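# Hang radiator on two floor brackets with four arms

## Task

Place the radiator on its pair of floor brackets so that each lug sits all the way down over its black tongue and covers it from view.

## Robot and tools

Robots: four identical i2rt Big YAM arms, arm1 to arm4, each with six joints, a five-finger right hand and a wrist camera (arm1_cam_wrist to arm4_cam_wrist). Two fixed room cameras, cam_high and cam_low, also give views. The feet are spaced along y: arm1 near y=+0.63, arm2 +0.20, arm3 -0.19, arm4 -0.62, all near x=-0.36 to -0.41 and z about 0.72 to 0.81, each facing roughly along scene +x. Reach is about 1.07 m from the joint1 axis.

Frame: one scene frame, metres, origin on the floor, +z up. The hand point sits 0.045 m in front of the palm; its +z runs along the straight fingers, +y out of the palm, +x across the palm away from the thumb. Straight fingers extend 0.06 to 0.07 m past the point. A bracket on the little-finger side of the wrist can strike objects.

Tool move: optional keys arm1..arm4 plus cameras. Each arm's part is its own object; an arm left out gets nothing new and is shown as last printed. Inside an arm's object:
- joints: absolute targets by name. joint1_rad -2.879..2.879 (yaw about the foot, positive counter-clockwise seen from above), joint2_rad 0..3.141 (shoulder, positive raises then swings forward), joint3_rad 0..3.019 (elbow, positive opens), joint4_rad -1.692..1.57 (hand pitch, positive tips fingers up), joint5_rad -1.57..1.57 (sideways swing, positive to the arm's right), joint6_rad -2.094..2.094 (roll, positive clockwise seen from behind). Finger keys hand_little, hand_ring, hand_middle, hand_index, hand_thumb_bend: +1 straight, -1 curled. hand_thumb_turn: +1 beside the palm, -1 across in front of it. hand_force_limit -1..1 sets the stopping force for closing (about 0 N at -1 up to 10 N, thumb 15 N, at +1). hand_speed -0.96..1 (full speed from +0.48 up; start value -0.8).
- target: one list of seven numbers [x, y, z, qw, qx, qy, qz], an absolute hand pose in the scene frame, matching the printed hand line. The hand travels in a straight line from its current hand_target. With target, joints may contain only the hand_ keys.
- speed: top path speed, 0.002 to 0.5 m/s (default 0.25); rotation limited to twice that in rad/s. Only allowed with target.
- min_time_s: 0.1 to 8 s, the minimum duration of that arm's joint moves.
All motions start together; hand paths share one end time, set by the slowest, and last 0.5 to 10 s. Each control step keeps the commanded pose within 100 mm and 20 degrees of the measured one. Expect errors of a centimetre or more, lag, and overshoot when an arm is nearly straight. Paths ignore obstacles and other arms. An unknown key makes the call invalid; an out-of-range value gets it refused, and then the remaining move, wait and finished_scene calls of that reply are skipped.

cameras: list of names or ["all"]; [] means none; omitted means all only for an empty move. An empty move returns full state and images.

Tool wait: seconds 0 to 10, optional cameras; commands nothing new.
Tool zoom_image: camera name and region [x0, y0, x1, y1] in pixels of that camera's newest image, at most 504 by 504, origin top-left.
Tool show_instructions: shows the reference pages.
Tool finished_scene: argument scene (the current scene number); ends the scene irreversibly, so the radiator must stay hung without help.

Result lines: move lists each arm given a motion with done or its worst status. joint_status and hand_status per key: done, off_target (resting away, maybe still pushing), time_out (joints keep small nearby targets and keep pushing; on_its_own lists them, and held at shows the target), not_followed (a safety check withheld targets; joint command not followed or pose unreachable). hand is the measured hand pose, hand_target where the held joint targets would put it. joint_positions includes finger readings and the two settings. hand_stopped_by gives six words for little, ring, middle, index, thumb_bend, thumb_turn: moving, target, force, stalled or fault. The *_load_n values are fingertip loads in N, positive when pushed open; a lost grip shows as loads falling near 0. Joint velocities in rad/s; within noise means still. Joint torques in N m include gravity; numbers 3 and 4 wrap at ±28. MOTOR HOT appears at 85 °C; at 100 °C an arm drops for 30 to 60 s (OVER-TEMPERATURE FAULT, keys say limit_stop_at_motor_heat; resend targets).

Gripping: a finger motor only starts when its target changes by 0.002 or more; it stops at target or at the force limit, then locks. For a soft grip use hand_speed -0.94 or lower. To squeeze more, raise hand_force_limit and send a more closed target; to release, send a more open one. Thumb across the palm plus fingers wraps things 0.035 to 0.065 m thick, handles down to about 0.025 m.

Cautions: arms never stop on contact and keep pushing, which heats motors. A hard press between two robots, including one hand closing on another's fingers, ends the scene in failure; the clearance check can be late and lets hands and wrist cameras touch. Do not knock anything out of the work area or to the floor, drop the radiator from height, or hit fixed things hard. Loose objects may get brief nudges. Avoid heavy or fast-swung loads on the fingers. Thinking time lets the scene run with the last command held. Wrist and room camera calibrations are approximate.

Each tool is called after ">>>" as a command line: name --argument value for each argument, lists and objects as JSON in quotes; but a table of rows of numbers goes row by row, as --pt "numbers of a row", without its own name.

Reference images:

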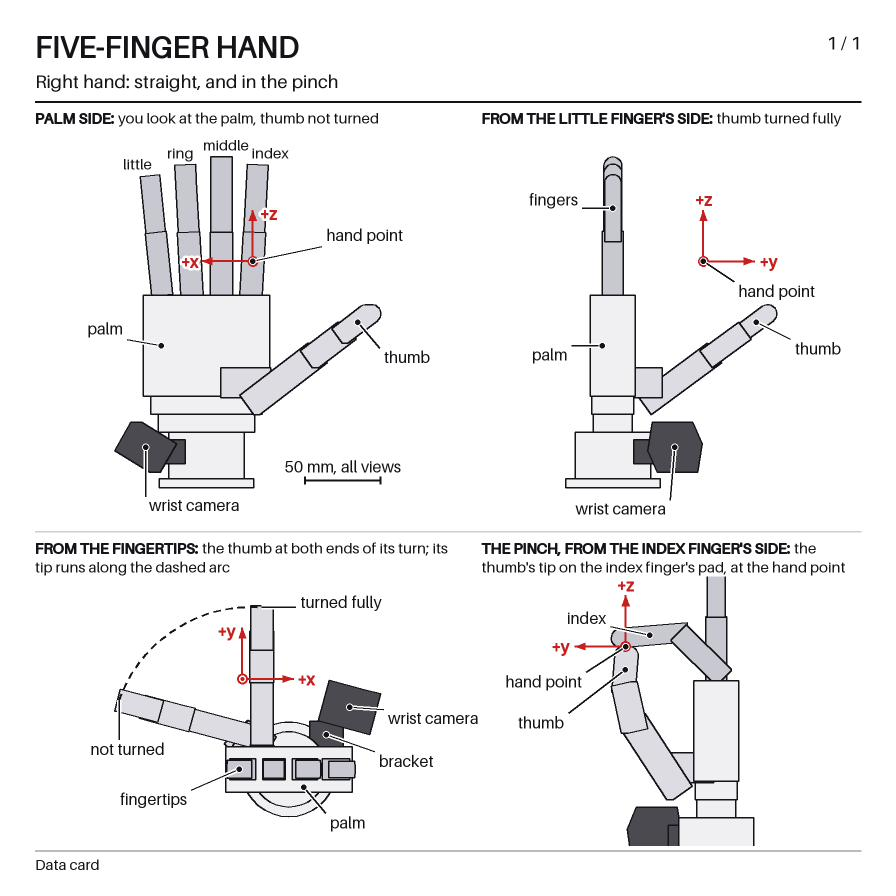

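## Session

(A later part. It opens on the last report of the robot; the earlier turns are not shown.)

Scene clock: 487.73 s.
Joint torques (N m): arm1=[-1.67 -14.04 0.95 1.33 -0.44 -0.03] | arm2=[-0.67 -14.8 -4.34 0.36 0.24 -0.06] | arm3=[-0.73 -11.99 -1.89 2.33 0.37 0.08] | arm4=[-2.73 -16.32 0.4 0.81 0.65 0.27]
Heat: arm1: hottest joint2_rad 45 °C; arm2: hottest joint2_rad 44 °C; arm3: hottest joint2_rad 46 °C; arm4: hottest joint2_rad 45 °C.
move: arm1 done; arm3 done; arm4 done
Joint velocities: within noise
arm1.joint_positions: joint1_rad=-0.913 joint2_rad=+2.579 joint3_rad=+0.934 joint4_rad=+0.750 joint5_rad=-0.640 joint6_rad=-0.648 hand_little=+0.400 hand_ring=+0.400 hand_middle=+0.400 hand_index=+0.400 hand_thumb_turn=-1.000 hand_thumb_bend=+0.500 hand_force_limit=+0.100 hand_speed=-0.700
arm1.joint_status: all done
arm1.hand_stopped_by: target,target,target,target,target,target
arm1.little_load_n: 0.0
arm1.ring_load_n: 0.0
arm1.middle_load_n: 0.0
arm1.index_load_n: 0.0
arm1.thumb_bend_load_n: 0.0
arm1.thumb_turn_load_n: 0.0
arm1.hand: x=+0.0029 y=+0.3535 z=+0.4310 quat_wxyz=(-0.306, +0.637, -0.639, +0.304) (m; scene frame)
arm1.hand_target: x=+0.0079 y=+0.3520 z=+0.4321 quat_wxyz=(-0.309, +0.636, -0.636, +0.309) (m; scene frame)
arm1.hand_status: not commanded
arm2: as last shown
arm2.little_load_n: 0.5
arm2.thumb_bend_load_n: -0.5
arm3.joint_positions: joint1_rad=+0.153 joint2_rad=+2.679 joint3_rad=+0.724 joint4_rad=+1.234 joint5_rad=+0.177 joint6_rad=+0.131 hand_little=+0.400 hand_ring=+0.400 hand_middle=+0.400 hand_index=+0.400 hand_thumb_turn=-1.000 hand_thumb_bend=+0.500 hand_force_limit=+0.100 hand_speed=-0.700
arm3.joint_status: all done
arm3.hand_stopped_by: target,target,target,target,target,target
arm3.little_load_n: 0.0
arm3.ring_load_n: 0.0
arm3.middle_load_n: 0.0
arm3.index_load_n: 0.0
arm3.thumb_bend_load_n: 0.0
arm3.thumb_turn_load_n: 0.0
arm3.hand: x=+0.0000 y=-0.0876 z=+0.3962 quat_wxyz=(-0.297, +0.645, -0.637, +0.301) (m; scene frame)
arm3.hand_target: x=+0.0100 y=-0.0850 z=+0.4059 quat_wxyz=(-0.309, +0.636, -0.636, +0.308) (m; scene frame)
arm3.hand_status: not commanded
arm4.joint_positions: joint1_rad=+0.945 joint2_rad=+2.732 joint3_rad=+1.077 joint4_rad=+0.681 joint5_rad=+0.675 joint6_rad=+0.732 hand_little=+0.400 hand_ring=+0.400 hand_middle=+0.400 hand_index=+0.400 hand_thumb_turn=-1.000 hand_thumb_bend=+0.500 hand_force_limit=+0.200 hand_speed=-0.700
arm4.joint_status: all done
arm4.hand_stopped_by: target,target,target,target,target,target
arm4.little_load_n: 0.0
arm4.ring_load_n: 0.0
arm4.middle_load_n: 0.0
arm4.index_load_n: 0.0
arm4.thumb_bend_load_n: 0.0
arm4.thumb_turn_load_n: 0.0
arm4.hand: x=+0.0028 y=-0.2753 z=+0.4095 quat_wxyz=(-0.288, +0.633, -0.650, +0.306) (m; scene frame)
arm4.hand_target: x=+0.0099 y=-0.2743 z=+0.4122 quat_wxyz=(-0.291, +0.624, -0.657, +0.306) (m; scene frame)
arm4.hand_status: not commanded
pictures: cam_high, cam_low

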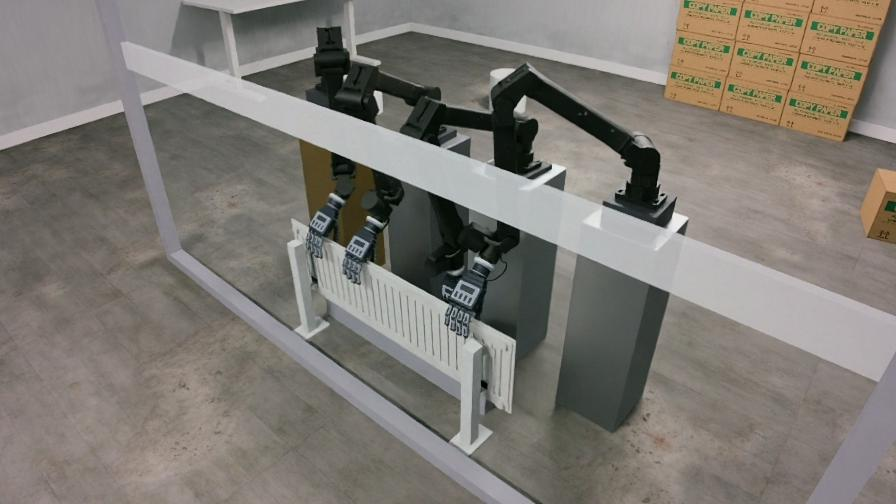

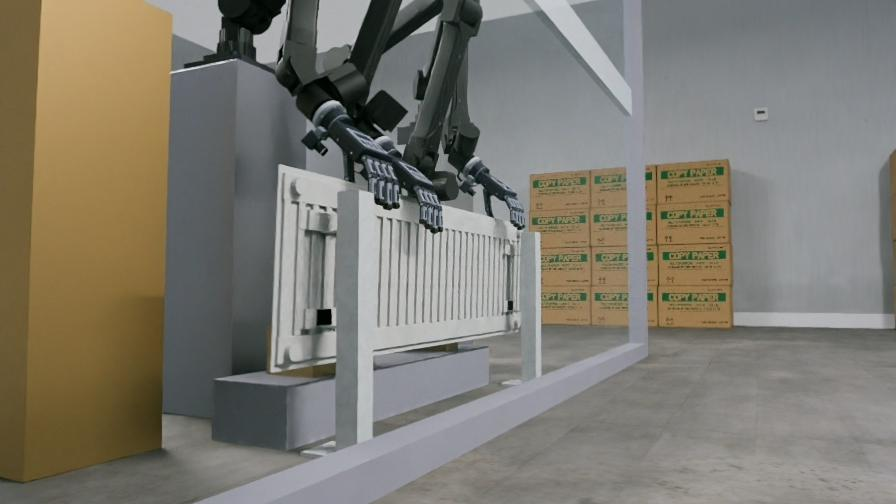

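>>> move --arm2 '{"target":[-0.200,0.195,0.510,-0.1228,0.6964,-0.6964,0.1228],"speed":0.2,"joints":{"hand_speed":-0.5,"hand_little":0.4,"hand_ring":0.4,"hand_middle":0.4,"hand_index":0.4,"hand_thumb_bend":0.5}}' --arm1 '{"target":[-0.010,0.352,0.400,-0.3155,0.6329,-0.6485,0.2819],"speed":0.06}' --arm3 '{"target":[-0.006,-0.085,0.400,-0.2988,0.6409,-0.6409,0.2988],"speed":0.06}' --arm4 '{"target":[-0.012,-0.270,0.400,-0.2909,0.6239,-0.6575,0.3065],"speed":0.06}' --cameras '[]'

>>> move --arm2 '{"target":[-0.030,0.195,0.500,-0.2988,0.6409,-0.6409,0.2988],"speed":0.2}' --arm1 '{"target":[-0.010,0.352,0.373,-0.3155,0.6329,-0.6485,0.2819],"speed":0.05}' --arm3 '{"target":[-0.008,-0.085,0.375,-0.2988,0.6409,-0.6409,0.2988],"speed":0.05}' --arm4 '{"target":[-0.015,-0.270,0.366,-0.2909,0.6239,-0.6575,0.3065],"speed":0.05}' --cameras '[]'

>>> move --arm2 '{"target":[-0.031,0.195,0.376,-0.2988,0.6409,-0.6409,0.2988],"speed":0.08}' --cameras '["arm1_cam_wrist","arm2_cam_wrist","arm3_cam_wrist","arm4_cam_wrist"]'

Scene clock: 491.50 s.
Joint torques (N m): arm1=[-2.73 -13.22 1.02 0.44 -0.47 -0.26] | arm2=[-0.73 -11.05 -1.58 0.46 -0.03 -0.12] | arm3=[-0.21 -11.11 -3.17 2.15 0.38 0.1] | arm4=[-0.97 -14.04 0.64 0.61 0.69 0.27]
Heat: arm1: hottest joint2_rad 44 °C; arm2: hottest joint2_rad 43 °C; arm3: hottest joint2_rad 46 °C; arm4: hottest joint2_rad 45 °C.
move: arm1 done; arm2 done; arm3 done; arm4 off_target
Joint velocities: within noise
arm1.joint_positions: joint1_rad=-0.938 joint2_rad=+2.641 joint3_rad=+0.992 joint4_rad=+0.707 joint5_rad=-0.670 joint6_rad=-0.660 hand_little=+0.400 hand_ring=+0.400 hand_middle=+0.400 hand_index=+0.400 hand_thumb_turn=-1.000 hand_thumb_bend=+0.500 hand_force_limit=+0.100 hand_speed=-0.700
arm1.joint_status: not commanded
arm1.hand_stopped_by: target,target,target,target,target,target
arm1.little_load_n: 0.5
arm1.ring_load_n: 0.0
arm1.middle_load_n: 0.0
arm1.index_load_n: 0.0
arm1.thumb_bend_load_n: 0.0
arm1.thumb_turn_load_n: 0.0
arm1.hand: x=-0.0043 y=+0.3514 z=+0.4071 quat_wxyz=(-0.316, +0.632, -0.647, +0.287) (m; scene frame)
arm1.hand_target: x=-0.0100 y=+0.3522 z=+0.4002 quat_wxyz=(-0.315, +0.633, -0.649, +0.282) (m; scene frame)
arm1.hand_status: done (0.009 m and 0.6 deg from the pose sent, 0.034 m and 3.0 deg at the start)
arm2.joint_positions: joint1_rad=-0.096 joint2_rad=+2.074 joint3_rad=+0.287 joint4_rad=+0.550 joint5_rad=-0.060 joint6_rad=-0.136 hand_little=+0.400 hand_ring=+0.400 hand_middle=+0.400 hand_index=+0.400 hand_thumb_turn=-1.000 hand_thumb_bend=+0.500 hand_force_limit=+0.100 hand_speed=-0.500
arm2.joint_status: all done
arm2.hand_stopped_by: target,target,target,target,target,target
arm2.little_load_n: 0.0
arm2.ring_load_n: 0.5
arm2.middle_load_n: 0.0
arm2.index_load_n: 0.0
arm2.thumb_bend_load_n: 0.0
arm2.thumb_turn_load_n: 0.0
arm2.hand: x=-0.1969 y=+0.1969 z=+0.5065 quat_wxyz=(-0.123, +0.694, -0.699, +0.123) (m; scene frame)
arm2.hand_target: x=-0.2000 y=+0.1951 z=+0.5098 quat_wxyz=(-0.123, +0.696, -0.696, +0.123) (m; scene frame)
arm2.hand_status: done (0.005 m and 0.4 deg from the pose sent, 0.217 m and 20.7 deg at the start)
arm3.joint_positions: joint1_rad=+0.153 joint2_rad=+2.679 joint3_rad=+0.724 joint4_rad=+1.234 joint5_rad=+0.180 joint6_rad=+0.142 hand_little=+0.400 hand_ring=+0.400 hand_middle=+0.400 hand_index=+0.400 hand_thumb_turn=-1.000 hand_thumb_bend=+0.500 hand_force_limit=+0.100 hand_speed=-0.700
arm3.joint_status: not commanded
arm3.hand_stopped_by: target,target,target,target,target,target
arm3.little_load_n: -0.5
arm3.ring_load_n: -0.5
arm3.middle_load_n: 0.0
arm3.index_load_n: 0.0
arm3.thumb_bend_load_n: 0.0
arm3.thumb_turn_load_n: 0.0
arm3.hand: x=+0.0004 y=-0.0873 z=+0.3965 quat_wxyz=(-0.298, +0.641, -0.641, +0.300) (m; scene frame)
arm3.hand_target: x=-0.0059 y=-0.0851 z=+0.4000 quat_wxyz=(-0.299, +0.641, -0.641, +0.299) (m; scene frame)
arm3.hand_status: done (0.008 m and 0.2 deg from the pose sent, 0.008 m and 0.8 deg at the start)
arm4.joint_positions: joint1_rad=+0.975 joint2_rad=+2.732 joint3_rad=+1.077 joint4_rad=+0.677 joint5_rad=+0.703 joint6_rad=+0.787 hand_little=+0.400 hand_ring=+0.400 hand_middle=+0.400 hand_index=+0.400 hand_thumb_turn=-1.000 hand_thumb_bend=+0.500 hand_force_limit=+0.200 hand_speed=-0.700
arm4.joint_status: not commanded
arm4.hand_stopped_by: target,target,target,target,target,target
arm4.little_load_n: 0.0
arm4.ring_load_n: 0.0
arm4.middle_load_n: 0.0
arm4.index_load_n: 0.0
arm4.thumb_bend_load_n: 0.0
arm4.thumb_turn_load_n: 0.0
arm4.hand: x=-0.0038 y=-0.2661 z=+0.4119 quat_wxyz=(-0.299, +0.620, -0.657, +0.306) (m; scene frame)
arm4.hand_target: x=-0.0121 y=-0.2704 z=+0.4004 quat_wxyz=(-0.291, +0.624, -0.657, +0.307) (m; scene frame)
arm4.hand_status: off_target (0.015 m and 1.0 deg from the pose sent, 0.018 m and 1.4 deg at the start)
pictures: none
No camera images: "cameras" was empty.

Scene clock: 493.63 s.
Joint torques (N m): arm1=[-2.55 -12.98 0.77 1.18 -0.41 -0.24] | arm2=[0.5 -10.87 -0.29 2.11 0.07 0.23] | arm3=[-0.09 -9.05 -1.54 2.1 0.37 0.04] | arm4=[-0.79 -13.57 0.42 1.1 0.7 0.27]
Heat: arm1: hottest joint2_rad 44 °C; arm2: hottest joint2_rad 43 °C; arm3: hottest joint2_rad 46 °C; arm4: hottest joint2_rad 45 °C.
move: arm1 done; arm2 done; arm3 off_target; arm4 off_target
Joint velocities: within noise
arm1.joint_positions: joint1_rad=-0.938 joint2_rad=+2.711 joint3_rad=+1.048 joint4_rad=+0.707 joint5_rad=-0.672 joint6_rad=-0.663 hand_little=+0.400 hand_ring=+0.400 hand_middle=+0.400 hand_index=+0.400 hand_thumb_turn=-1.000 hand_thumb_bend=+0.500 hand_force_limit=+0.100 hand_speed=-0.700
arm1.joint_status: not commanded
arm1.hand_stopped_by: target,target,target,target,target,target
arm1.little_load_n: 0.0
arm1.ring_load_n: 0.0
arm1.middle_load_n: 0.0
arm1.index_load_n: 0.0
arm1.thumb_bend_load_n: 0.0
arm1.thumb_turn_load_n: 0.0
arm1.hand: x=-0.0047 y=+0.3524 z=+0.3805 quat_wxyz=(-0.317, +0.633, -0.648, +0.281) (m; scene frame)
arm1.hand_target: x=-0.0100 y=+0.3522 z=+0.3732 quat_wxyz=(-0.315, +0.633, -0.648, +0.282) (m; scene frame)
arm1.hand_status: done (0.009 m and 0.2 deg from the pose sent, 0.035 m and 0.6 deg at the start)
arm2.joint_positions: joint1_rad=-0.071 joint2_rad=+2.302 joint3_rad=+0.445 joint4_rad=+1.142 joint5_rad=-0.098 joint6_rad=-0.088 hand_little=+0.400 hand_ring=+0.400 hand_middle=+0.400 hand_index=+0.400 hand_thumb_turn=-1.000 hand_thumb_bend=+0.500 hand_force_limit=+0.100 hand_speed=-0.500
arm2.joint_status: not commanded
arm2.hand_stopped_by: target,target,target,target,target,target
arm2.little_load_n: 0.0
arm2.ring_load_n: 0.0
arm2.middle_load_n: 0.0
arm2.index_load_n: 0.0
arm2.thumb_bend_load_n: 0.0
arm2.thumb_turn_load_n: 0.0
arm2.hand: x=-0.0293 y=+0.1905 z=+0.5044 quat_wxyz=(-0.295, +0.643, -0.639, +0.302) (m; scene frame)
arm2.hand_target: x=-0.0302 y=+0.1949 z=+0.5000 quat_wxyz=(-0.299, +0.641, -0.641, +0.298) (m; scene frame)
arm2.hand_status: done (0.006 m and 0.7 deg from the pose sent, 0.167 m and 29.9 deg at the start)
arm3.joint_positions: joint1_rad=+0.153 joint2_rad=+2.728 joint3_rad=+0.752 joint4_rad=+1.263 joint5_rad=+0.181 joint6_rad=+0.146 hand_little=+0.400 hand_ring=+0.400 hand_middle=+0.400 hand_index=+0.400 hand_thumb_turn=-1.000 hand_thumb_bend=+0.500 hand_force_limit=+0.100 hand_speed=-0.700
arm3.joint_status: not commanded
arm3.hand_stopped_by: target,target,target,target,target,target
arm3.little_load_n: 0.0
arm3.ring_load_n: 0.0
arm3.middle_load_n: 0.0
arm3.index_load_n: 0.0
arm3.thumb_bend_load_n: 0.0
arm3.thumb_turn_load_n: 0.0
arm3.hand: x=-0.0007 y=-0.0875 z=+0.3825 quat_wxyz=(-0.301, +0.638, -0.641, +0.302) (m; scene frame)
arm3.hand_target: x=-0.0080 y=-0.0852 z=+0.3752 quat_wxyz=(-0.299, +0.641, -0.641, +0.299) (m; scene frame)
arm3.hand_status: off_target (0.011 m and 0.5 deg from the pose sent, 0.023 m and 0.2 deg at the start)
arm4.joint_positions: joint1_rad=+0.981 joint2_rad=+2.813 joint3_rad=+1.151 joint4_rad=+0.677 joint5_rad=+0.706 joint6_rad=+0.795 hand_little=+0.400 hand_ring=+0.400 hand_middle=+0.400 hand_index=+0.400 hand_thumb_turn=-1.000 hand_thumb_bend=+0.500 hand_force_limit=+0.200 hand_speed=-0.700
arm4.joint_status: not commanded
arm4.hand_stopped_by: target,target,target,target,target,target
arm4.little_load_n: 0.0
arm4.ring_load_n: 0.0
arm4.middle_load_n: 0.0
arm4.index_load_n: 0.0
arm4.thumb_bend_load_n: 0.0
arm4.thumb_turn_load_n: 0.0
arm4.hand: x=-0.0042 y=-0.2630 z=+0.3810 quat_wxyz=(-0.298, +0.620, -0.658, +0.307) (m; scene frame)
arm4.hand_target: x=-0.0151 y=-0.2703 z=+0.3667 quat_wxyz=(-0.291, +0.624, -0.657, +0.306) (m; scene frame)
arm4.hand_status: off_target (0.020 m and 0.9 deg from the pose sent, 0.047 m and 1.0 deg at the start)
pictures: none
No camera images: "cameras" was empty.

Scene clock: 495.87 s.
Joint torques (N m): arm1=[-2.55 -13.04 0.77 1.2 -0.4 -0.24] | arm2=[1.14 -12.63 -2 2.33 0.18 0.18] | arm3=[-0.15 -9.11 -1.54 2.11 0.37 0.05] | arm4=[-0.85 -13.45 0.4 1.11 0.7 0.26]
Heat: arm1: hottest joint2_rad 44 °C; arm2: hottest joint2_rad 43 °C; arm3: hottest joint2_rad 46 °C; arm4: hottest joint2_rad 45 °C.
move: arm2 done
Joint velocities: within noise
arm1, arm3, arm4: as last shown
arm2.joint_positions: joint1_rad=-0.068 joint2_rad=+2.747 joint3_rad=+0.686 joint4_rad=+1.347 joint5_rad=-0.098 joint6_rad=-0.086 hand_little=+0.400 hand_ring=+0.400 hand_middle=+0.400 hand_index=+0.400 hand_thumb_turn=-1.000 hand_thumb_bend=+0.500 hand_force_limit=+0.100 hand_speed=-0.500
arm2.joint_status: not commanded
arm2.hand_stopped_by: target,target,target,target,target,target
arm2.little_load_n: 0.0
arm2.ring_load_n: 0.0
arm2.middle_load_n: 0.0
arm2.index_load_n: 0.0
arm2.thumb_bend_load_n: 0.0
arm2.thumb_turn_load_n: 0.0
arm2.hand: x=-0.0277 y=+0.1907 z=+0.3801 quat_wxyz=(-0.296, +0.643, -0.638, +0.301) (m; scene frame)
arm2.hand_target: x=-0.0311 y=+0.1950 z=+0.3761 quat_wxyz=(-0.299, +0.641, -0.641, +0.299) (m; scene frame)
arm2.hand_status: done (0.007 m and 0.6 deg from the pose sent, 0.129 m and 0.7 deg at the start)
pictures: arm1_cam_wrist, arm2_cam_wrist, arm3_cam_wrist, arm4_cam_wrist
camera_calibration:
arm1_cam_wrist: T_world_to_cam=[[-0.61517, -0.185992, -0.766142, 0.354862], [-0.547836, 0.799678, 0.245748, -0.380563], [0.566959, 0.570896, -0.593831, 0.142328], [0, 0, 0, 1]] pos_world=[-0.0708799, 0.289075, 0.449916]
arm2_cam_wrist: T_world_to_cam=[[-0.582719, -0.289571, -0.759333, 0.332128], [-0.57796, 0.804531, 0.136724, -0.222669], [0.571316, 0.518536, -0.636176, 0.273055], [0, 0, 0, 1]] pos_world=[-0.091157, 0.13373, 0.456351]
arm3_cam_wrist: T_world_to_cam=[[-0.616589, -0.29427, -0.730221, 0.250758], [-0.519216, 0.849212, 0.0961971, 0.0417774], [0.591804, 0.438457, -0.676405, 0.412665], [0, 0, 0, 1]] pos_world=[-0.0679104, -0.142623, 0.458218]
arm4_cam_wrist: T_world_to_cam=[[-0.603476, -0.223202, -0.765505, 0.234862], [-0.479759, 0.868452, 0.124994, 0.181737], [0.636905, 0.442688, -0.631173, 0.478089], [0, 0, 0, 1]] pos_world=[-0.0755739, -0.317053, 0.458828]

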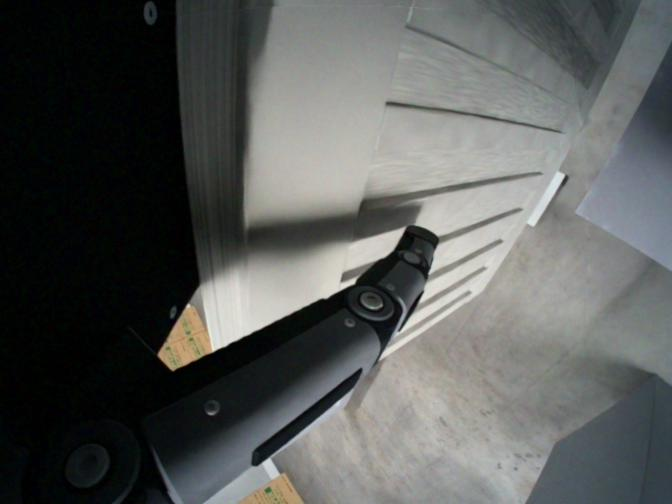

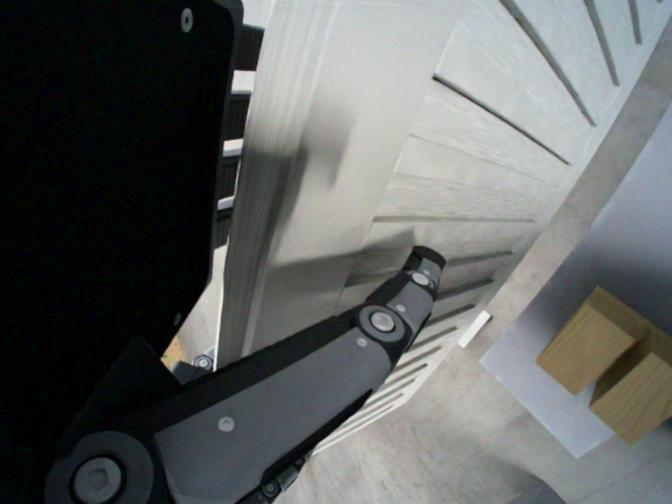

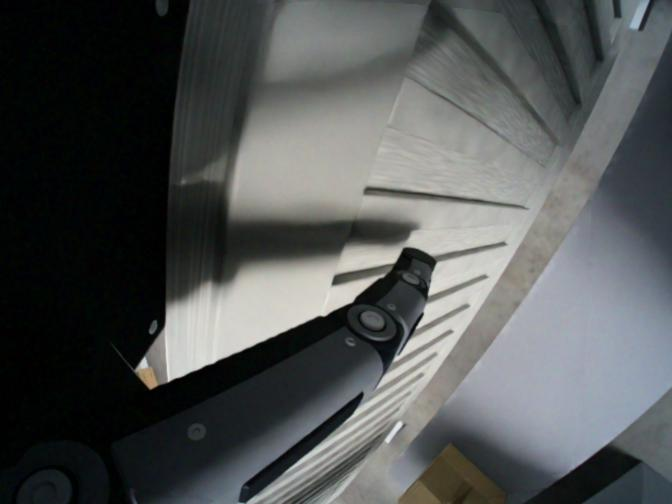

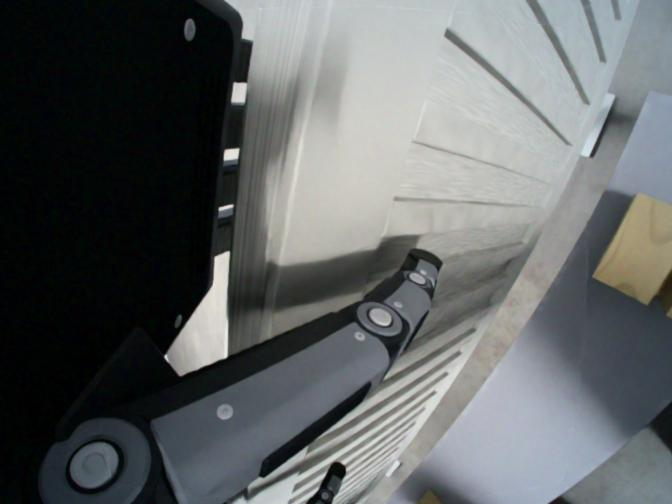

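>>> move --arm1 '{"joints":{"hand_speed":-0.9,"hand_force_limit":-0.75,"hand_little":-0.6,"hand_ring":-0.6,"hand_middle":-0.6,"hand_index":-0.6}}' --arm2 '{"joints":{"hand_speed":-0.9,"hand_force_limit":-0.75,"hand_little":-0.6,"hand_ring":-0.6,"hand_middle":-0.6,"hand_index":-0.6}}' --arm3 '{"joints":{"hand_speed":-0.9,"hand_force_limit":-0.75,"hand_little":-0.6,"hand_ring":-0.6,"hand_middle":-0.6,"hand_index":-0.6}}' --arm4 '{"joints":{"hand_speed":-0.9,"hand_force_limit":-0.75,"hand_little":-0.6,"hand_ring":-0.6,"hand_middle":-0.6,"hand_index":-0.6}}' --cameras '[]'

>>> move --arm1 '{"joints":{"hand_speed":-0.86,"hand_force_limit":0.5,"hand_thumb_bend":-0.8}}' --arm2 '{"joints":{"hand_speed":-0.86,"hand_force_limit":0.5,"hand_thumb_bend":-0.8}}' --arm3 '{"joints":{"hand_speed":-0.86,"hand_force_limit":0.5,"hand_thumb_bend":-0.8}}' --arm4 '{"joints":{"hand_speed":-0.86,"hand_force_limit":0.5,"hand_thumb_bend":-0.8}}' --cameras '[]'

>>> move --arm1 '{"joints":{"hand_speed":-0.93,"hand_force_limit":0.0,"hand_little":-0.8,"hand_ring":-0.8,"hand_middle":-0.8,"hand_index":-0.8}}' --arm2 '{"joints":{"hand_speed":-0.93,"hand_force_limit":0.0,"hand_little":-0.8,"hand_ring":-0.8,"hand_middle":-0.8,"hand_index":-0.8}}' --arm3 '{"joints":{"hand_speed":-0.93,"hand_force_limit":0.0,"hand_little":-0.8,"hand_ring":-0.8,"hand_middle":-0.8,"hand_index":-0.8}}' --arm4 '{"joints":{"hand_speed":-0.93,"hand_force_limit":0.0,"hand_little":-0.8,"hand_ring":-0.8,"hand_middle":-0.8,"hand_index":-0.8}}' --cameras '["cam_low"]'

>>> zoom_image --camera "cam_low" --region '[290, 280, 350, 340]'

>>> zoom_image --camera "cam_low" --region '[290, 180, 350, 240]'

Scene clock: 500.80 s.
Joint torques (N m): arm1=[-2.78 -13.16 0.76 1.18 -0.37 -0.23] | arm2=[0.91 -12.34 -2.19 2.19 0.15 0.19] | arm3=[-0.15 -9.29 -1.76 2.03 0.34 0.05] | arm4=[-0.79 -13.63 0.43 1.09 0.53 0.27]
Heat: arm1: hottest joint2_rad 44 °C; arm2: hottest joint2_rad 43 °C; arm3: hottest joint2_rad 45 °C; arm4: hottest joint2_rad 45 °C.
move: arm1 off_target; arm2 off_target; arm3 off_target; arm4 off_target
Joint velocities: within noise
arm1.joint_positions: joint1_rad=-0.938 joint2_rad=+2.714 joint3_rad=+1.048 joint4_rad=+0.707 joint5_rad=-0.673 joint6_rad=-0.664 hand_little=-0.334 hand_ring=-0.138 hand_middle=-0.064 hand_index=-0.009 hand_thumb_turn=-1.000 hand_thumb_bend=+0.500 hand_force_limit=-0.750 hand_speed=-0.900
arm1.joint_status: hand_little off_target (ended at -0.334, target -0.600); hand_ring off_target (ended at -0.138, target -0.600); hand_middle off_target (ended at -0.064, target -0.600); hand_index off_target (ended at -0.009, target -0.600); the others done
arm1.hand_stopped_by: force,force,force,force,target,target
arm1.little_load_n: 0.5
arm1.ring_load_n: 0.0
arm1.middle_load_n: 0.0
arm1.index_load_n: 0.0
arm1.thumb_bend_load_n: 0.0
arm1.thumb_turn_load_n: 0.0
arm1.hand: x=-0.0054 y=+0.3533 z=+0.3796 quat_wxyz=(-0.318, +0.633, -0.648, +0.280) (m; scene frame)
arm1.hand_target: x=-0.0100 y=+0.3522 z=+0.3732 quat_wxyz=(-0.316, +0.633, -0.648, +0.282) (m; scene frame)
arm1.hand_status: not commanded
arm2.joint_positions: joint1_rad=-0.067 joint2_rad=+2.747 joint3_rad=+0.690 joint4_rad=+1.349 joint5_rad=-0.098 joint6_rad=-0.085 hand_little=-0.111 hand_ring=-0.046 hand_middle=+0.020 hand_index=-0.027 hand_thumb_turn=-1.000 hand_thumb_bend=+0.500 hand_force_limit=-0.750 hand_speed=-0.900
arm2.joint_status: hand_little off_target (ended at -0.111, target -0.600); hand_ring off_target (ended at -0.046, target -0.600); hand_middle off_target (ended at +0.020, target -0.600); hand_index off_target (ended at -0.027, target -0.600); the others done
arm2.hand_stopped_by: force,force,force,force,target,target
arm2.little_load_n: 0.0
arm2.ring_load_n: 0.0
arm2.middle_load_n: 0.0
arm2.index_load_n: 0.0
arm2.thumb_bend_load_n: 0.0
arm2.thumb_turn_load_n: 0.0
arm2.hand: x=-0.0252 y=+0.1906 z=+0.3804 quat_wxyz=(-0.297, +0.643, -0.638, +0.303) (m; scene frame)
arm2.hand_target: x=-0.0311 y=+0.1950 z=+0.3761 quat_wxyz=(-0.299, +0.641, -0.641, +0.299) (m; scene frame)
arm2.hand_status: not commanded
arm3.joint_positions: joint1_rad=+0.153 joint2_rad=+2.731 joint3_rad=+0.755 joint4_rad=+1.264 joint5_rad=+0.181 joint6_rad=+0.147 hand_little=-0.233 hand_ring=-0.241 hand_middle=-0.102 hand_index=-0.149 hand_thumb_turn=-1.000 hand_thumb_bend=+0.500 hand_force_limit=-0.750 hand_speed=-0.900
arm3.joint_status: hand_little off_target (ended at -0.233, target -0.600); hand_ring off_target (ended at -0.241, target -0.600); hand_middle off_target (ended at -0.102, target -0.600); hand_index off_target (ended at -0.149, target -0.600); the others done
arm3.hand_stopped_by: force,force,force,force,target,target
arm3.little_load_n: 0.5
arm3.ring_load_n: 1.5
arm3.middle_load_n: 0.0
arm3.index_load_n: 0.0
arm3.thumb_bend_load_n: 0.0
arm3.thumb_turn_load_n: 0.0
arm3.hand: x=+0.0001 y=-0.0874 z=+0.3819 quat_wxyz=(-0.301, +0.638, -0.641, +0.302) (m; scene frame)
arm3.hand_target: x=-0.0081 y=-0.0851 z=+0.3752 quat_wxyz=(-0.299, +0.641, -0.641, +0.299) (m; scene frame)
arm3.hand_status: not commanded
arm4.joint_positions: joint1_rad=+0.981 joint2_rad=+2.814 joint3_rad=+1.151 joint4_rad=+0.677 joint5_rad=+0.709 joint6_rad=+0.795 hand_little=-0.205 hand_ring=-0.214 hand_middle=-0.111 hand_index=-0.186 hand_thumb_turn=-1.000 hand_thumb_bend=+0.500 hand_force_limit=-0.750 hand_speed=-0.900
arm4.joint_status: hand_little off_target (ended at -0.205, target -0.600); hand_ring off_target (ended at -0.214, target -0.600); hand_middle off_target (ended at -0.111, target -0.600); hand_index off_target (ended at -0.186, target -0.600); the others done
arm4.hand_stopped_by: force,force,force,force,target,target
arm4.little_load_n: 1.0
arm4.ring_load_n: 1.0
arm4.middle_load_n: 0.0
arm4.index_load_n: 0.5
arm4.thumb_bend_load_n: 0.0
arm4.thumb_turn_load_n: 0.0
arm4.hand: x=-0.0039 y=-0.2638 z=+0.3809 quat_wxyz=(-0.297, +0.620, -0.658, +0.308) (m; scene frame)
arm4.hand_target: x=-0.0152 y=-0.2704 z=+0.3666 quat_wxyz=(-0.291, +0.624, -0.657, +0.306) (m; scene frame)
arm4.hand_status: not commanded
pictures: none
No camera images: "cameras" was empty.

Scene clock: 506.23 s.
Joint torques (N m): arm1=[-2.67 -13.22 0.77 1.17 -0.38 -0.06] | arm2=[1.03 -12.92 -2.54 2.36 0.17 0.23] | arm3=[-0.09 -9.23 -1.78 2.03 0.32 0.05] | arm4=[-0.91 -13.57 0.42 1.11 0.53 0.26]
Heat: arm1: hottest joint2_rad 44 °C; arm2: hottest joint2_rad 43 °C; arm3: hottest joint2_rad 45 °C; arm4: hottest joint2_rad 45 °C.
move: arm1 off_target; arm2 off_target; arm3 off_target; arm4 off_target
Joint velocities: within noise
arm1.joint_positions: joint1_rad=-0.938 joint2_rad=+2.714 joint3_rad=+1.048 joint4_rad=+0.707 joint5_rad=-0.673 joint6_rad=-0.679 hand_little=-0.334 hand_ring=-0.138 hand_middle=-0.064 hand_index=-0.009 hand_thumb_turn=-1.000 hand_thumb_bend=+0.279 hand_force_limit=+0.500 hand_speed=-0.860
arm1.joint_status: hand_thumb_bend off_target (ended at +0.279, target -0.800); the others done
arm1.hand_stopped_by: force,force,force,force,force,target
arm1.little_load_n: 2.5
arm1.ring_load_n: 2.0
arm1.middle_load_n: 0.0
arm1.index_load_n: 1.0
arm1.thumb_bend_load_n: 11.0
arm1.thumb_turn_load_n: 2.0
arm1.hand: x=-0.0057 y=+0.3524 z=+0.3792 quat_wxyz=(-0.315, +0.638, -0.644, +0.282) (m; scene frame)
arm1.hand_target: x=-0.0099 y=+0.3521 z=+0.3732 quat_wxyz=(-0.315, +0.633, -0.648, +0.282) (m; scene frame)
arm1.hand_status: not commanded
arm2.joint_positions: joint1_rad=-0.067 joint2_rad=+2.748 joint3_rad=+0.690 joint4_rad=+1.349 joint5_rad=-0.098 joint6_rad=-0.089 hand_little=-0.111 hand_ring=-0.045 hand_middle=+0.020 hand_index=-0.027 hand_thumb_turn=-1.000 hand_thumb_bend=+0.129 hand_force_limit=+0.500 hand_speed=-0.860
arm2.joint_status: hand_thumb_bend off_target (ended at +0.129, target -0.800); the others done
arm2.hand_stopped_by: force,force,force,force,force,target
arm2.little_load_n: 4.0
arm2.ring_load_n: 4.0
arm2.middle_load_n: 0.0
arm2.index_load_n: 0.0
arm2.thumb_bend_load_n: 10.0
arm2.thumb_turn_load_n: 1.0
arm2.hand: x=-0.0258 y=+0.1906 z=+0.3799 quat_wxyz=(-0.297, +0.644, -0.636, +0.304) (m; scene frame)
arm2.hand_target: x=-0.0311 y=+0.1949 z=+0.3762 quat_wxyz=(-0.299, +0.641, -0.641, +0.299) (m; scene frame)
arm2.hand_status: not commanded
arm3.joint_positions: joint1_rad=+0.153 joint2_rad=+2.731 joint3_rad=+0.755 joint4_rad=+1.264 joint5_rad=+0.181 joint6_rad=+0.147 hand_little=-0.233 hand_ring=-0.241 hand_middle=-0.102 hand_index=-0.149 hand_thumb_turn=-1.000 hand_thumb_bend=+0.207 hand_force_limit=+0.500 hand_speed=-0.860
arm3.joint_status: hand_thumb_bend off_target (ended at +0.207, target -0.800); the others done
arm3.hand_stopped_by: force,force,force,force,force,target
arm3.little_load_n: 1.0
arm3.ring_load_n: 2.0
arm3.middle_load_n: 0.0
arm3.index_load_n: 1.0
arm3.thumb_bend_load_n: 11.5
arm3.thumb_turn_load_n: 1.0
arm3.hand: x=+0.0001 y=-0.0874 z=+0.3819 quat_wxyz=(-0.301, +0.638, -0.641, +0.302) (m; scene frame)
arm3.hand_target: x=-0.0080 y=-0.0851 z=+0.3753 quat_wxyz=(-0.299, +0.641, -0.641, +0.299) (m; scene frame)
arm3.hand_status: not commanded
arm4.joint_positions: joint1_rad=+0.981 joint2_rad=+2.814 joint3_rad=+1.151 joint4_rad=+0.677 joint5_rad=+0.709 joint6_rad=+0.795 hand_little=-0.204 hand_ring=-0.214 hand_middle=-0.111 hand_index=-0.186 hand_thumb_turn=-1.000 hand_thumb_bend=+0.289 hand_force_limit=+0.500 hand_speed=-0.860
arm4.joint_status: hand_thumb_bend off_target (ended at +0.289, target -0.800); the others done
arm4.hand_stopped_by: force,force,force,force,force,target
arm4.little_load_n: 3.0
arm4.ring_load_n: 2.0
arm4.middle_load_n: 0.0
arm4.index_load_n: 3.0
arm4.thumb_bend_load_n: 11.5
arm4.thumb_turn_load_n: 0.5
arm4.hand: x=-0.0042 y=-0.2639 z=+0.3807 quat_wxyz=(-0.297, +0.620, -0.658, +0.308) (m; scene frame)
arm4.hand_target: x=-0.0150 y=-0.2704 z=+0.3667 quat_wxyz=(-0.291, +0.624, -0.657, +0.306) (m; scene frame)
arm4.hand_status: not commanded
pictures: none
No camera images: "cameras" was empty.

Scene clock: 507.20 s.
Joint torques (N m): arm1=[-2.61 -13.27 0.77 1.17 -0.32 -0.06] | arm2=[0.5 -12.57 -2.37 2.33 0.13 0.22] | arm3=[-0.21 -9.29 -1.87 2.07 0.32 0.05] | arm4=[-0.91 -14.04 0.16 1.11 0.3 0.32]
Heat: arm1: hottest joint2_rad 44 °C; arm2: hottest joint2_rad 43 °C; arm3: hottest joint2_rad 45 °C; arm4: hottest joint2_rad 45 °C.
move: arm1 off_target; arm2 off_target; arm3 off_target; arm4 off_target
Joint velocities: within noise
arm1.joint_positions: joint1_rad=-0.938 joint2_rad=+2.715 joint3_rad=+1.048 joint4_rad=+0.707 joint5_rad=-0.674 joint6_rad=-0.679 hand_little=-0.346 hand_ring=-0.149 hand_middle=-0.081 hand_index=-0.020 hand_thumb_turn=-1.000 hand_thumb_bend=+0.280 hand_force_limit=+0.000 hand_speed=-0.930
arm1.joint_status: hand_little off_target (ended at -0.346, target -0.800); hand_ring off_target (ended at -0.149, target -0.800); hand_middle off_target (ended at -0.081, target -0.800); hand_index off_target (ended at -0.020, target -0.800); the others done
arm1.hand_stopped_by: force,force,force,force,force,target
arm1.little_load_n: 4.5
arm1.ring_load_n: 5.5
arm1.middle_load_n: 9.0
arm1.index_load_n: 5.5
arm1.thumb_bend_load_n: 13.5
arm1.thumb_turn_load_n: 2.5
arm1.hand: x=-0.0059 y=+0.3531 z=+0.3789 quat_wxyz=(-0.316, +0.638, -0.643, +0.282) (m; scene frame)
arm1.hand_target: x=-0.0100 y=+0.3522 z=+0.3731 quat_wxyz=(-0.315, +0.633, -0.648, +0.282) (m; scene frame)
arm1.hand_status: not commanded
arm2.joint_positions: joint1_rad=-0.067 joint2_rad=+2.749 joint3_rad=+0.691 joint4_rad=+1.349 joint5_rad=-0.098 joint6_rad=-0.089 hand_little=-0.116 hand_ring=-0.050 hand_middle=-0.016 hand_index=-0.044 hand_thumb_turn=-1.000 hand_thumb_bend=+0.129 hand_force_limit=+0.000 hand_speed=-0.930
arm2.joint_status: hand_little off_target (ended at -0.116, target -0.800); hand_ring off_target (ended at -0.050, target -0.800); hand_middle off_target (ended at -0.016, target -0.800); hand_index off_target (ended at -0.044, target -0.800); the others done
arm2.hand_stopped_by: force,force,force,force,force,target
arm2.little_load_n: 4.0
arm2.ring_load_n: 4.0
arm2.middle_load_n: 7.5
arm2.index_load_n: 6.0
arm2.thumb_bend_load_n: 11.0
arm2.thumb_turn_load_n: 1.0
arm2.hand: x=-0.0256 y=+0.1906 z=+0.3797 quat_wxyz=(-0.297, +0.644, -0.636, +0.304) (m; scene frame)
arm2.hand_target: x=-0.0311 y=+0.1950 z=+0.3761 quat_wxyz=(-0.299, +0.641, -0.641, +0.299) (m; scene frame)
arm2.hand_status: not commanded
arm3.joint_positions: joint1_rad=+0.153 joint2_rad=+2.731 joint3_rad=+0.756 joint4_rad=+1.264 joint5_rad=+0.181 joint6_rad=+0.147 hand_little=-0.250 hand_ring=-0.252 hand_middle=-0.120 hand_index=-0.160 hand_thumb_turn=-1.000 hand_thumb_bend=+0.207 hand_force_limit=+0.000 hand_speed=-0.930
arm3.joint_status: hand_little off_target (ended at -0.250, target -0.800); hand_ring off_target (ended at -0.252, target -0.800); hand_middle off_target (ended at -0.120, target -0.800); hand_index off_target (ended at -0.160, target -0.800); the others done
arm3.hand_stopped_by: force,force,force,force,force,target
arm3.little_load_n: 6.0
arm3.ring_load_n: 5.0
arm3.middle_load_n: 5.5
arm3.index_load_n: 4.0
arm3.thumb_bend_load_n: 13.0
arm3.thumb_turn_load_n: 1.0
arm3.hand: x=+0.0004 y=-0.0874 z=+0.3816 quat_wxyz=(-0.301, +0.638, -0.641, +0.302) (m; scene frame)
arm3.hand_target: x=-0.0082 y=-0.0852 z=+0.3752 quat_wxyz=(-0.299, +0.641, -0.641, +0.299) (m; scene frame)
arm3.hand_status: not commanded
arm4.joint_positions: joint1_rad=+0.981 joint2_rad=+2.819 joint3_rad=+1.155 joint4_rad=+0.677 joint5_rad=+0.715 joint6_rad=+0.790 hand_little=-0.235 hand_ring=-0.252 hand_middle=-0.148 hand_index=-0.210 hand_thumb_turn=-1.000 hand_thumb_bend=+0.290 hand_force_limit=+0.000 hand_speed=-0.930
arm4.joint_status: hand_little off_target (ended at -0.235, target -0.800); hand_ring off_target (ended at -0.252, target -0.800); hand_middle off_target (ended at -0.148, target -0.800); hand_index off_target (ended at -0.210, target -0.800); the others done
arm4.hand_stopped_by: force,force,force,force,force,target
arm4.little_load_n: 3.0
arm4.ring_load_n: 4.0
arm4.middle_load_n: 5.0
arm4.index_load_n: 1.5
arm4.thumb_bend_load_n: 14.5
arm4.thumb_turn_load_n: 1.0
arm4.hand: x=-0.0037 y=-0.2651 z=+0.3789 quat_wxyz=(-0.296, +0.621, -0.656, +0.311) (m; scene frame)
arm4.hand_target: x=-0.0150 y=-0.2703 z=+0.3667 quat_wxyz=(-0.291, +0.624, -0.657, +0.306) (m; scene frame)
arm4.hand_status: not commanded
pictures: cam_low

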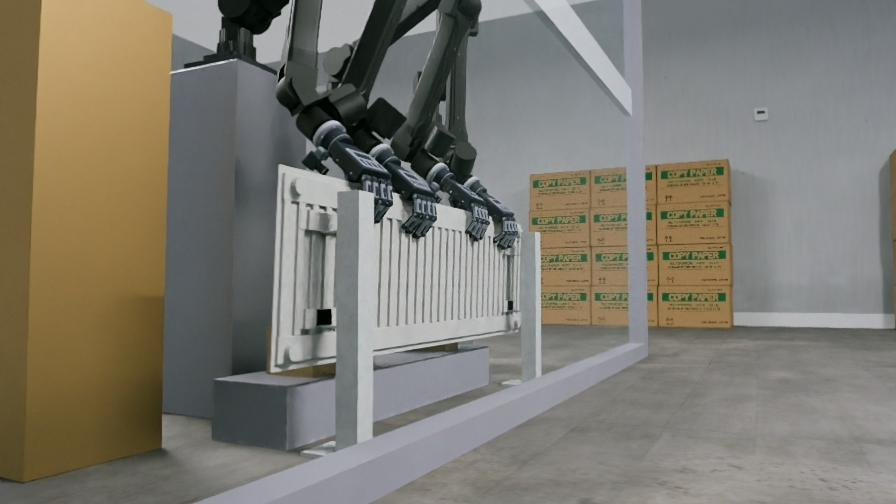

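Scaled by 8.400 from the camera's 896x504 image, which has a finer 1280x720 frame.

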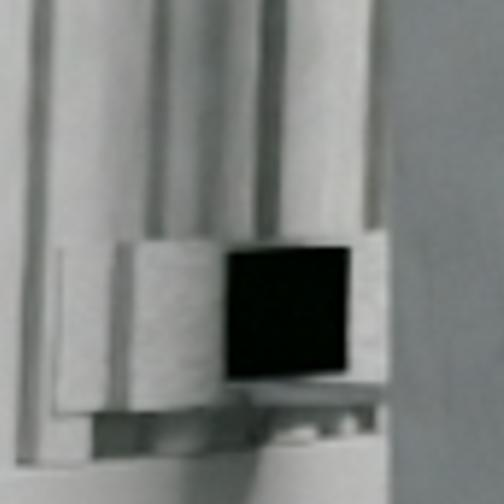

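Scaled by 8.400 from the camera's 896x504 image, which has a finer 1280x720 frame.

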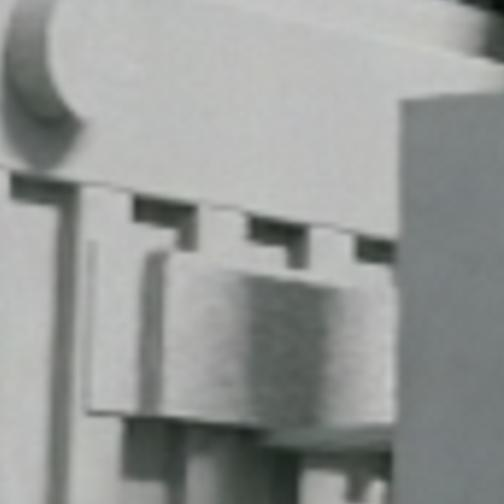

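>>> move --arm1 '{"target":[0.016,0.352,0.412,-0.3428,0.6184,-0.6356,0.3100],"speed":0.04}' --arm2 '{"target":[-0.004,0.195,0.412,-0.3265,0.6272,-0.6272,0.3265],"speed":0.04}' --arm3 '{"target":[0.020,-0.085,0.414,-0.3265,0.6272,-0.6272,0.3265],"speed":0.04}' --arm4 '{"target":[0.017,-0.270,0.412,-0.3178,0.6106,-0.6434,0.3350],"speed":0.04}' --cameras '[]'

>>> move --arm1 '{"target":[0.028,0.352,0.429,-0.3589,0.6092,-0.6272,0.3265],"speed":0.03}' --arm2 '{"target":[0.008,0.195,0.431,-0.3428,0.6184,-0.6184,0.3428],"speed":0.03}' --arm3 '{"target":[0.032,-0.085,0.432,-0.3428,0.6184,-0.6184,0.3428],"speed":0.03}' --arm4 '{"target":[0.029,-0.270,0.430,-0.3337,0.6020,-0.6344,0.3517],"speed":0.03}' --cameras '["cam_low"]'

>>> zoom_image --camera "cam_low" --region '[270, 180, 390, 350]'

>>> zoom_image --camera "cam_low" --region '[430, 160, 550, 330]'

Scene clock: 510.40 s.
Joint torques (N m): arm1=[-1.03 -18.08 -1.8 2.43 -1.51 0.52] | arm2=[0.09 -18.32 -4.49 4.18 -0.05 0.36] | arm3=[-0.85 -14.68 -4.12 3.48 0.53 -0.07] | arm4=[-3.55 -20.01 -2.93 2.67 2.39 -0.11]
Heat: arm1: hottest joint2_rad 44 °C; arm2: hottest joint2_rad 43 °C; arm3: hottest joint2_rad 45 °C; arm4: hottest joint2_rad 45 °C.
move: arm1 off_target; arm2 off_target; arm3 off_target; arm4 off_target
Joint velocities: within noise
arm1.joint_positions: joint1_rad=-0.938 joint2_rad=+2.716 joint3_rad=+1.035 joint4_rad=+0.759 joint5_rad=-0.683 joint6_rad=-0.653 hand_little=-0.345 hand_ring=-0.149 hand_middle=-0.081 hand_index=-0.021 hand_thumb_turn=-1.000 hand_thumb_bend=+0.281 hand_force_limit=+0.000 hand_speed=-0.930
arm1.joint_status: not commanded
arm1.hand_stopped_by: force,force,force,force,force,target
arm1.little_load_n: 11.5
arm1.ring_load_n: 6.5
arm1.middle_load_n: 3.0
arm1.index_load_n: 0.0
arm1.thumb_bend_load_n: 19.0
arm1.thumb_turn_load_n: 1.0
arm1.hand: x=-0.0029 y=+0.3538 z=+0.3834 quat_wxyz=(-0.322, +0.631, -0.642, +0.294) (m; scene frame)
arm1.hand_target: x=+0.0156 y=+0.3523 z=+0.4104 quat_wxyz=(-0.343, +0.620, -0.635, +0.308) (m; scene frame)
arm1.hand_status: off_target (0.034 m and 3.4 deg from the pose sent, 0.040 m and 5.0 deg at the start)
arm2.joint_positions: joint1_rad=-0.065 joint2_rad=+2.749 joint3_rad=+0.690 joint4_rad=+1.353 joint5_rad=-0.098 joint6_rad=-0.089 hand_little=-0.116 hand_ring=-0.050 hand_middle=-0.016 hand_index=-0.044 hand_thumb_turn=-1.000 hand_thumb_bend=+0.129 hand_force_limit=+0.000 hand_speed=-0.930
arm2.joint_status: not commanded
arm2.hand_stopped_by: force,force,force,force,force,target
arm2.little_load_n: 4.0
arm2.ring_load_n: 4.0
arm2.middle_load_n: 7.5
arm2.index_load_n: 5.5
arm2.thumb_bend_load_n: 12.0
arm2.thumb_turn_load_n: 1.0
arm2.hand: x=-0.0252 y=+0.1912 z=+0.3805 quat_wxyz=(-0.298, +0.644, -0.635, +0.305) (m; scene frame)
arm2.hand_target: x=-0.0047 y=+0.1950 z=+0.4102 quat_wxyz=(-0.327, +0.628, -0.627, +0.326) (m; scene frame)
arm2.hand_status: off_target (0.038 m and 4.7 deg from the pose sent, 0.039 m and 4.8 deg at the start)
arm3.joint_positions: joint1_rad=+0.153 joint2_rad=+2.730 joint3_rad=+0.755 joint4_rad=+1.271 joint5_rad=+0.181 joint6_rad=+0.137 hand_little=-0.250 hand_ring=-0.252 hand_middle=-0.120 hand_index=-0.160 hand_thumb_turn=-1.000 hand_thumb_bend=+0.208 hand_force_limit=+0.000 hand_speed=-0.930
arm3.joint_status: not commanded
arm3.hand_stopped_by: force,force,force,force,force,target
arm3.little_load_n: 3.0
arm3.ring_load_n: 3.0
arm3.middle_load_n: 4.0
arm3.index_load_n: 5.0
arm3.thumb_bend_load_n: 15.0
arm3.thumb_turn_load_n: 2.0
arm3.hand: x=+0.0019 y=-0.0876 z=+0.3832 quat_wxyz=(-0.303, +0.639, -0.637, +0.306) (m; scene frame)
arm3.hand_target: x=+0.0196 y=-0.0850 z=+0.4122 quat_wxyz=(-0.326, +0.627, -0.627, +0.326) (m; scene frame)
arm3.hand_status: off_target (0.036 m and 4.0 deg from the pose sent, 0.038 m and 4.5 deg at the start)
arm4.joint_positions: joint1_rad=+0.976 joint2_rad=+2.819 joint3_rad=+1.146 joint4_rad=+0.717 joint5_rad=+0.709 joint6_rad=+0.744 hand_little=-0.236 hand_ring=-0.251 hand_middle=-0.148 hand_index=-0.210 hand_thumb_turn=-1.000 hand_thumb_bend=+0.290 hand_force_limit=+0.000 hand_speed=-0.930
arm4.joint_status: not commanded
arm4.hand_stopped_by: force,force,force,force,force,target
arm4.little_load_n: 0.0
arm4.ring_load_n: 7.0
arm4.middle_load_n: 4.5
arm4.index_load_n: 9.0
arm4.thumb_bend_load_n: 16.0
arm4.thumb_turn_load_n: 5.5
arm4.hand: x=-0.0020 y=-0.2660 z=+0.3817 quat_wxyz=(-0.302, +0.629, -0.644, +0.314) (m; scene frame)
arm4.hand_target: x=+0.0169 y=-0.2699 z=+0.4099 quat_wxyz=(-0.317, +0.610, -0.644, +0.335) (m; scene frame)
arm4.hand_status: off_target (0.036 m and 3.7 deg from the pose sent, 0.039 m and 4.1 deg at the start)
pictures: none
No camera images: "cameras" was empty.

Scene clock: 511.83 s.
Joint torques (N m): arm1=[-0.56 -19.25 -2.02 2.95 -2.19 0.68] | arm2=[0.85 -18.9 -4.53 4.38 -0.15 0.38] | arm3=[-0.97 -15.27 -3.55 3.95 0.63 -0.08] | arm4=[-4.19 -21.54 -3.03 2.55 3.38 -0.28]
Heat: arm1: hottest joint2_rad 44 °C; arm2: hottest joint2_rad 43 °C; arm3: hottest joint2_rad 45 °C; arm4: hottest joint2_rad 45 °C.
move: arm1 off_target; arm2 off_target; arm3 off_target; arm4 off_target
Joint velocities: within noise
arm1.joint_positions: joint1_rad=-0.938 joint2_rad=+2.716 joint3_rad=+1.021 joint4_rad=+0.806 joint5_rad=-0.690 joint6_rad=-0.626 hand_little=-0.345 hand_ring=-0.149 hand_middle=-0.082 hand_index=-0.021 hand_thumb_turn=-1.000 hand_thumb_bend=+0.281 hand_force_limit=+0.000 hand_speed=-0.930
arm1.joint_status: not commanded
arm1.hand_stopped_by: force,force,force,force,force,target
arm1.little_load_n: 18.5
arm1.ring_load_n: 4.5
arm1.middle_load_n: 0.0
arm1.index_load_n: 0.0
arm1.thumb_bend_load_n: 22.5
arm1.thumb_turn_load_n: -1.0
arm1.hand: x=-0.0005 y=+0.3547 z=+0.3884 quat_wxyz=(-0.327, +0.623, -0.642, +0.304) (m; scene frame)
arm1.hand_target: x=+0.0268 y=+0.3526 z=+0.4261 quat_wxyz=(-0.359, +0.612, -0.626, +0.324) (m; scene frame)
arm1.hand_status: off_target (0.050 m and 5.0 deg from the pose sent, 0.055 m and 6.4 deg at the start)
arm2.joint_positions: joint1_rad=-0.064 joint2_rad=+2.740 joint3_rad=+0.673 joint4_rad=+1.384 joint5_rad=-0.099 joint6_rad=-0.087 hand_little=-0.116 hand_ring=-0.050 hand_middle=-0.016 hand_index=-0.044 hand_thumb_turn=-1.000 hand_thumb_bend=+0.130 hand_force_limit=+0.000 hand_speed=-0.930
arm2.joint_status: not commanded
arm2.hand_stopped_by: force,force,force,force,force,target
arm2.little_load_n: 4.5
arm2.ring_load_n: 2.5
arm2.middle_load_n: 5.0
arm2.index_load_n: 5.5
arm2.thumb_bend_load_n: 11.0
arm2.thumb_turn_load_n: 2.0
arm2.hand: x=-0.0236 y=+0.1915 z=+0.3890 quat_wxyz=(-0.305, +0.641, -0.631, +0.312) (m; scene frame)
arm2.hand_target: x=+0.0067 y=+0.1951 z=+0.4282 quat_wxyz=(-0.343, +0.619, -0.618, +0.342) (m; scene frame)
arm2.hand_status: off_target (0.053 m and 6.3 deg from the pose sent, 0.060 m and 7.6 deg at the start)
arm3.joint_positions: joint1_rad=+0.153 joint2_rad=+2.714 joint3_rad=+0.732 joint4_rad=+1.303 joint5_rad=+0.183 joint6_rad=+0.125 hand_little=-0.250 hand_ring=-0.253 hand_middle=-0.120 hand_index=-0.160 hand_thumb_turn=-1.000 hand_thumb_bend=+0.208 hand_force_limit=+0.000 hand_speed=-0.930
arm3.joint_status: not commanded
arm3.hand_stopped_by: force,force,force,force,force,target
arm3.little_load_n: 1.5
arm3.ring_load_n: 1.5
arm3.middle_load_n: 2.0
arm3.index_load_n: 6.5
arm3.thumb_bend_load_n: 13.0
arm3.thumb_turn_load_n: 3.5
arm3.hand: x=+0.0031 y=-0.0884 z=+0.3941 quat_wxyz=(-0.310, +0.638, -0.631, +0.314) (m; scene frame)
arm3.hand_target: x=+0.0311 y=-0.0850 z=+0.4299 quat_wxyz=(-0.343, +0.618, -0.619, +0.343) (m; scene frame)
arm3.hand_status: off_target (0.048 m and 5.7 deg from the pose sent, 0.057 m and 7.0 deg at the start)
arm4.joint_positions: joint1_rad=+0.977 joint2_rad=+2.819 joint3_rad=+1.128 joint4_rad=+0.770 joint5_rad=+0.716 joint6_rad=+0.718 hand_little=-0.236 hand_ring=-0.251 hand_middle=-0.149 hand_index=-0.210 hand_thumb_turn=-1.000 hand_thumb_bend=+0.291 hand_force_limit=+0.000 hand_speed=-0.930
arm4.joint_status: not commanded
arm4.hand_stopped_by: force,force,force,force,force,target
arm4.little_load_n: 0.0
arm4.ring_load_n: 6.0
arm4.middle_load_n: 0.0
arm4.index_load_n: 9.0
arm4.thumb_bend_load_n: 17.0
arm4.thumb_turn_load_n: 9.0
arm4.hand: x=-0.0013 y=-0.2670 z=+0.3870 quat_wxyz=(-0.313, +0.628, -0.637, +0.318) (m; scene frame)
arm4.hand_target: x=+0.0283 y=-0.2700 z=+0.4262 quat_wxyz=(-0.332, +0.601, -0.636, +0.352) (m; scene frame)
arm4.hand_status: off_target (0.053 m and 5.5 deg from the pose sent, 0.058 m and 6.6 deg at the start)
pictures: cam_low

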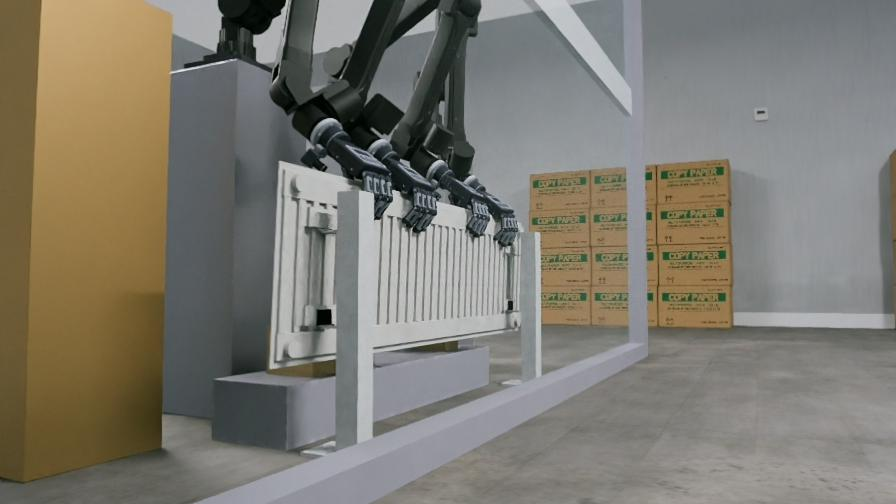

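Scaled by 2.965 from the camera's 896x504 image, which has a finer 1280x720 frame.

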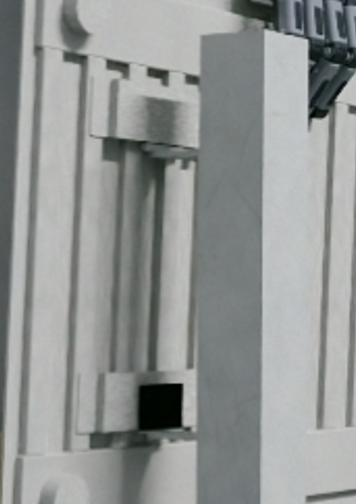

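Scaled by 2.965 from the camera's 896x504 image, which has a finer 1280x720 frame.

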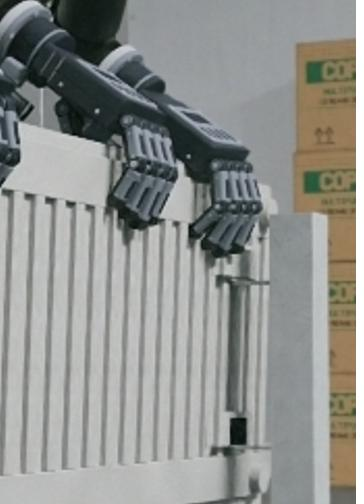

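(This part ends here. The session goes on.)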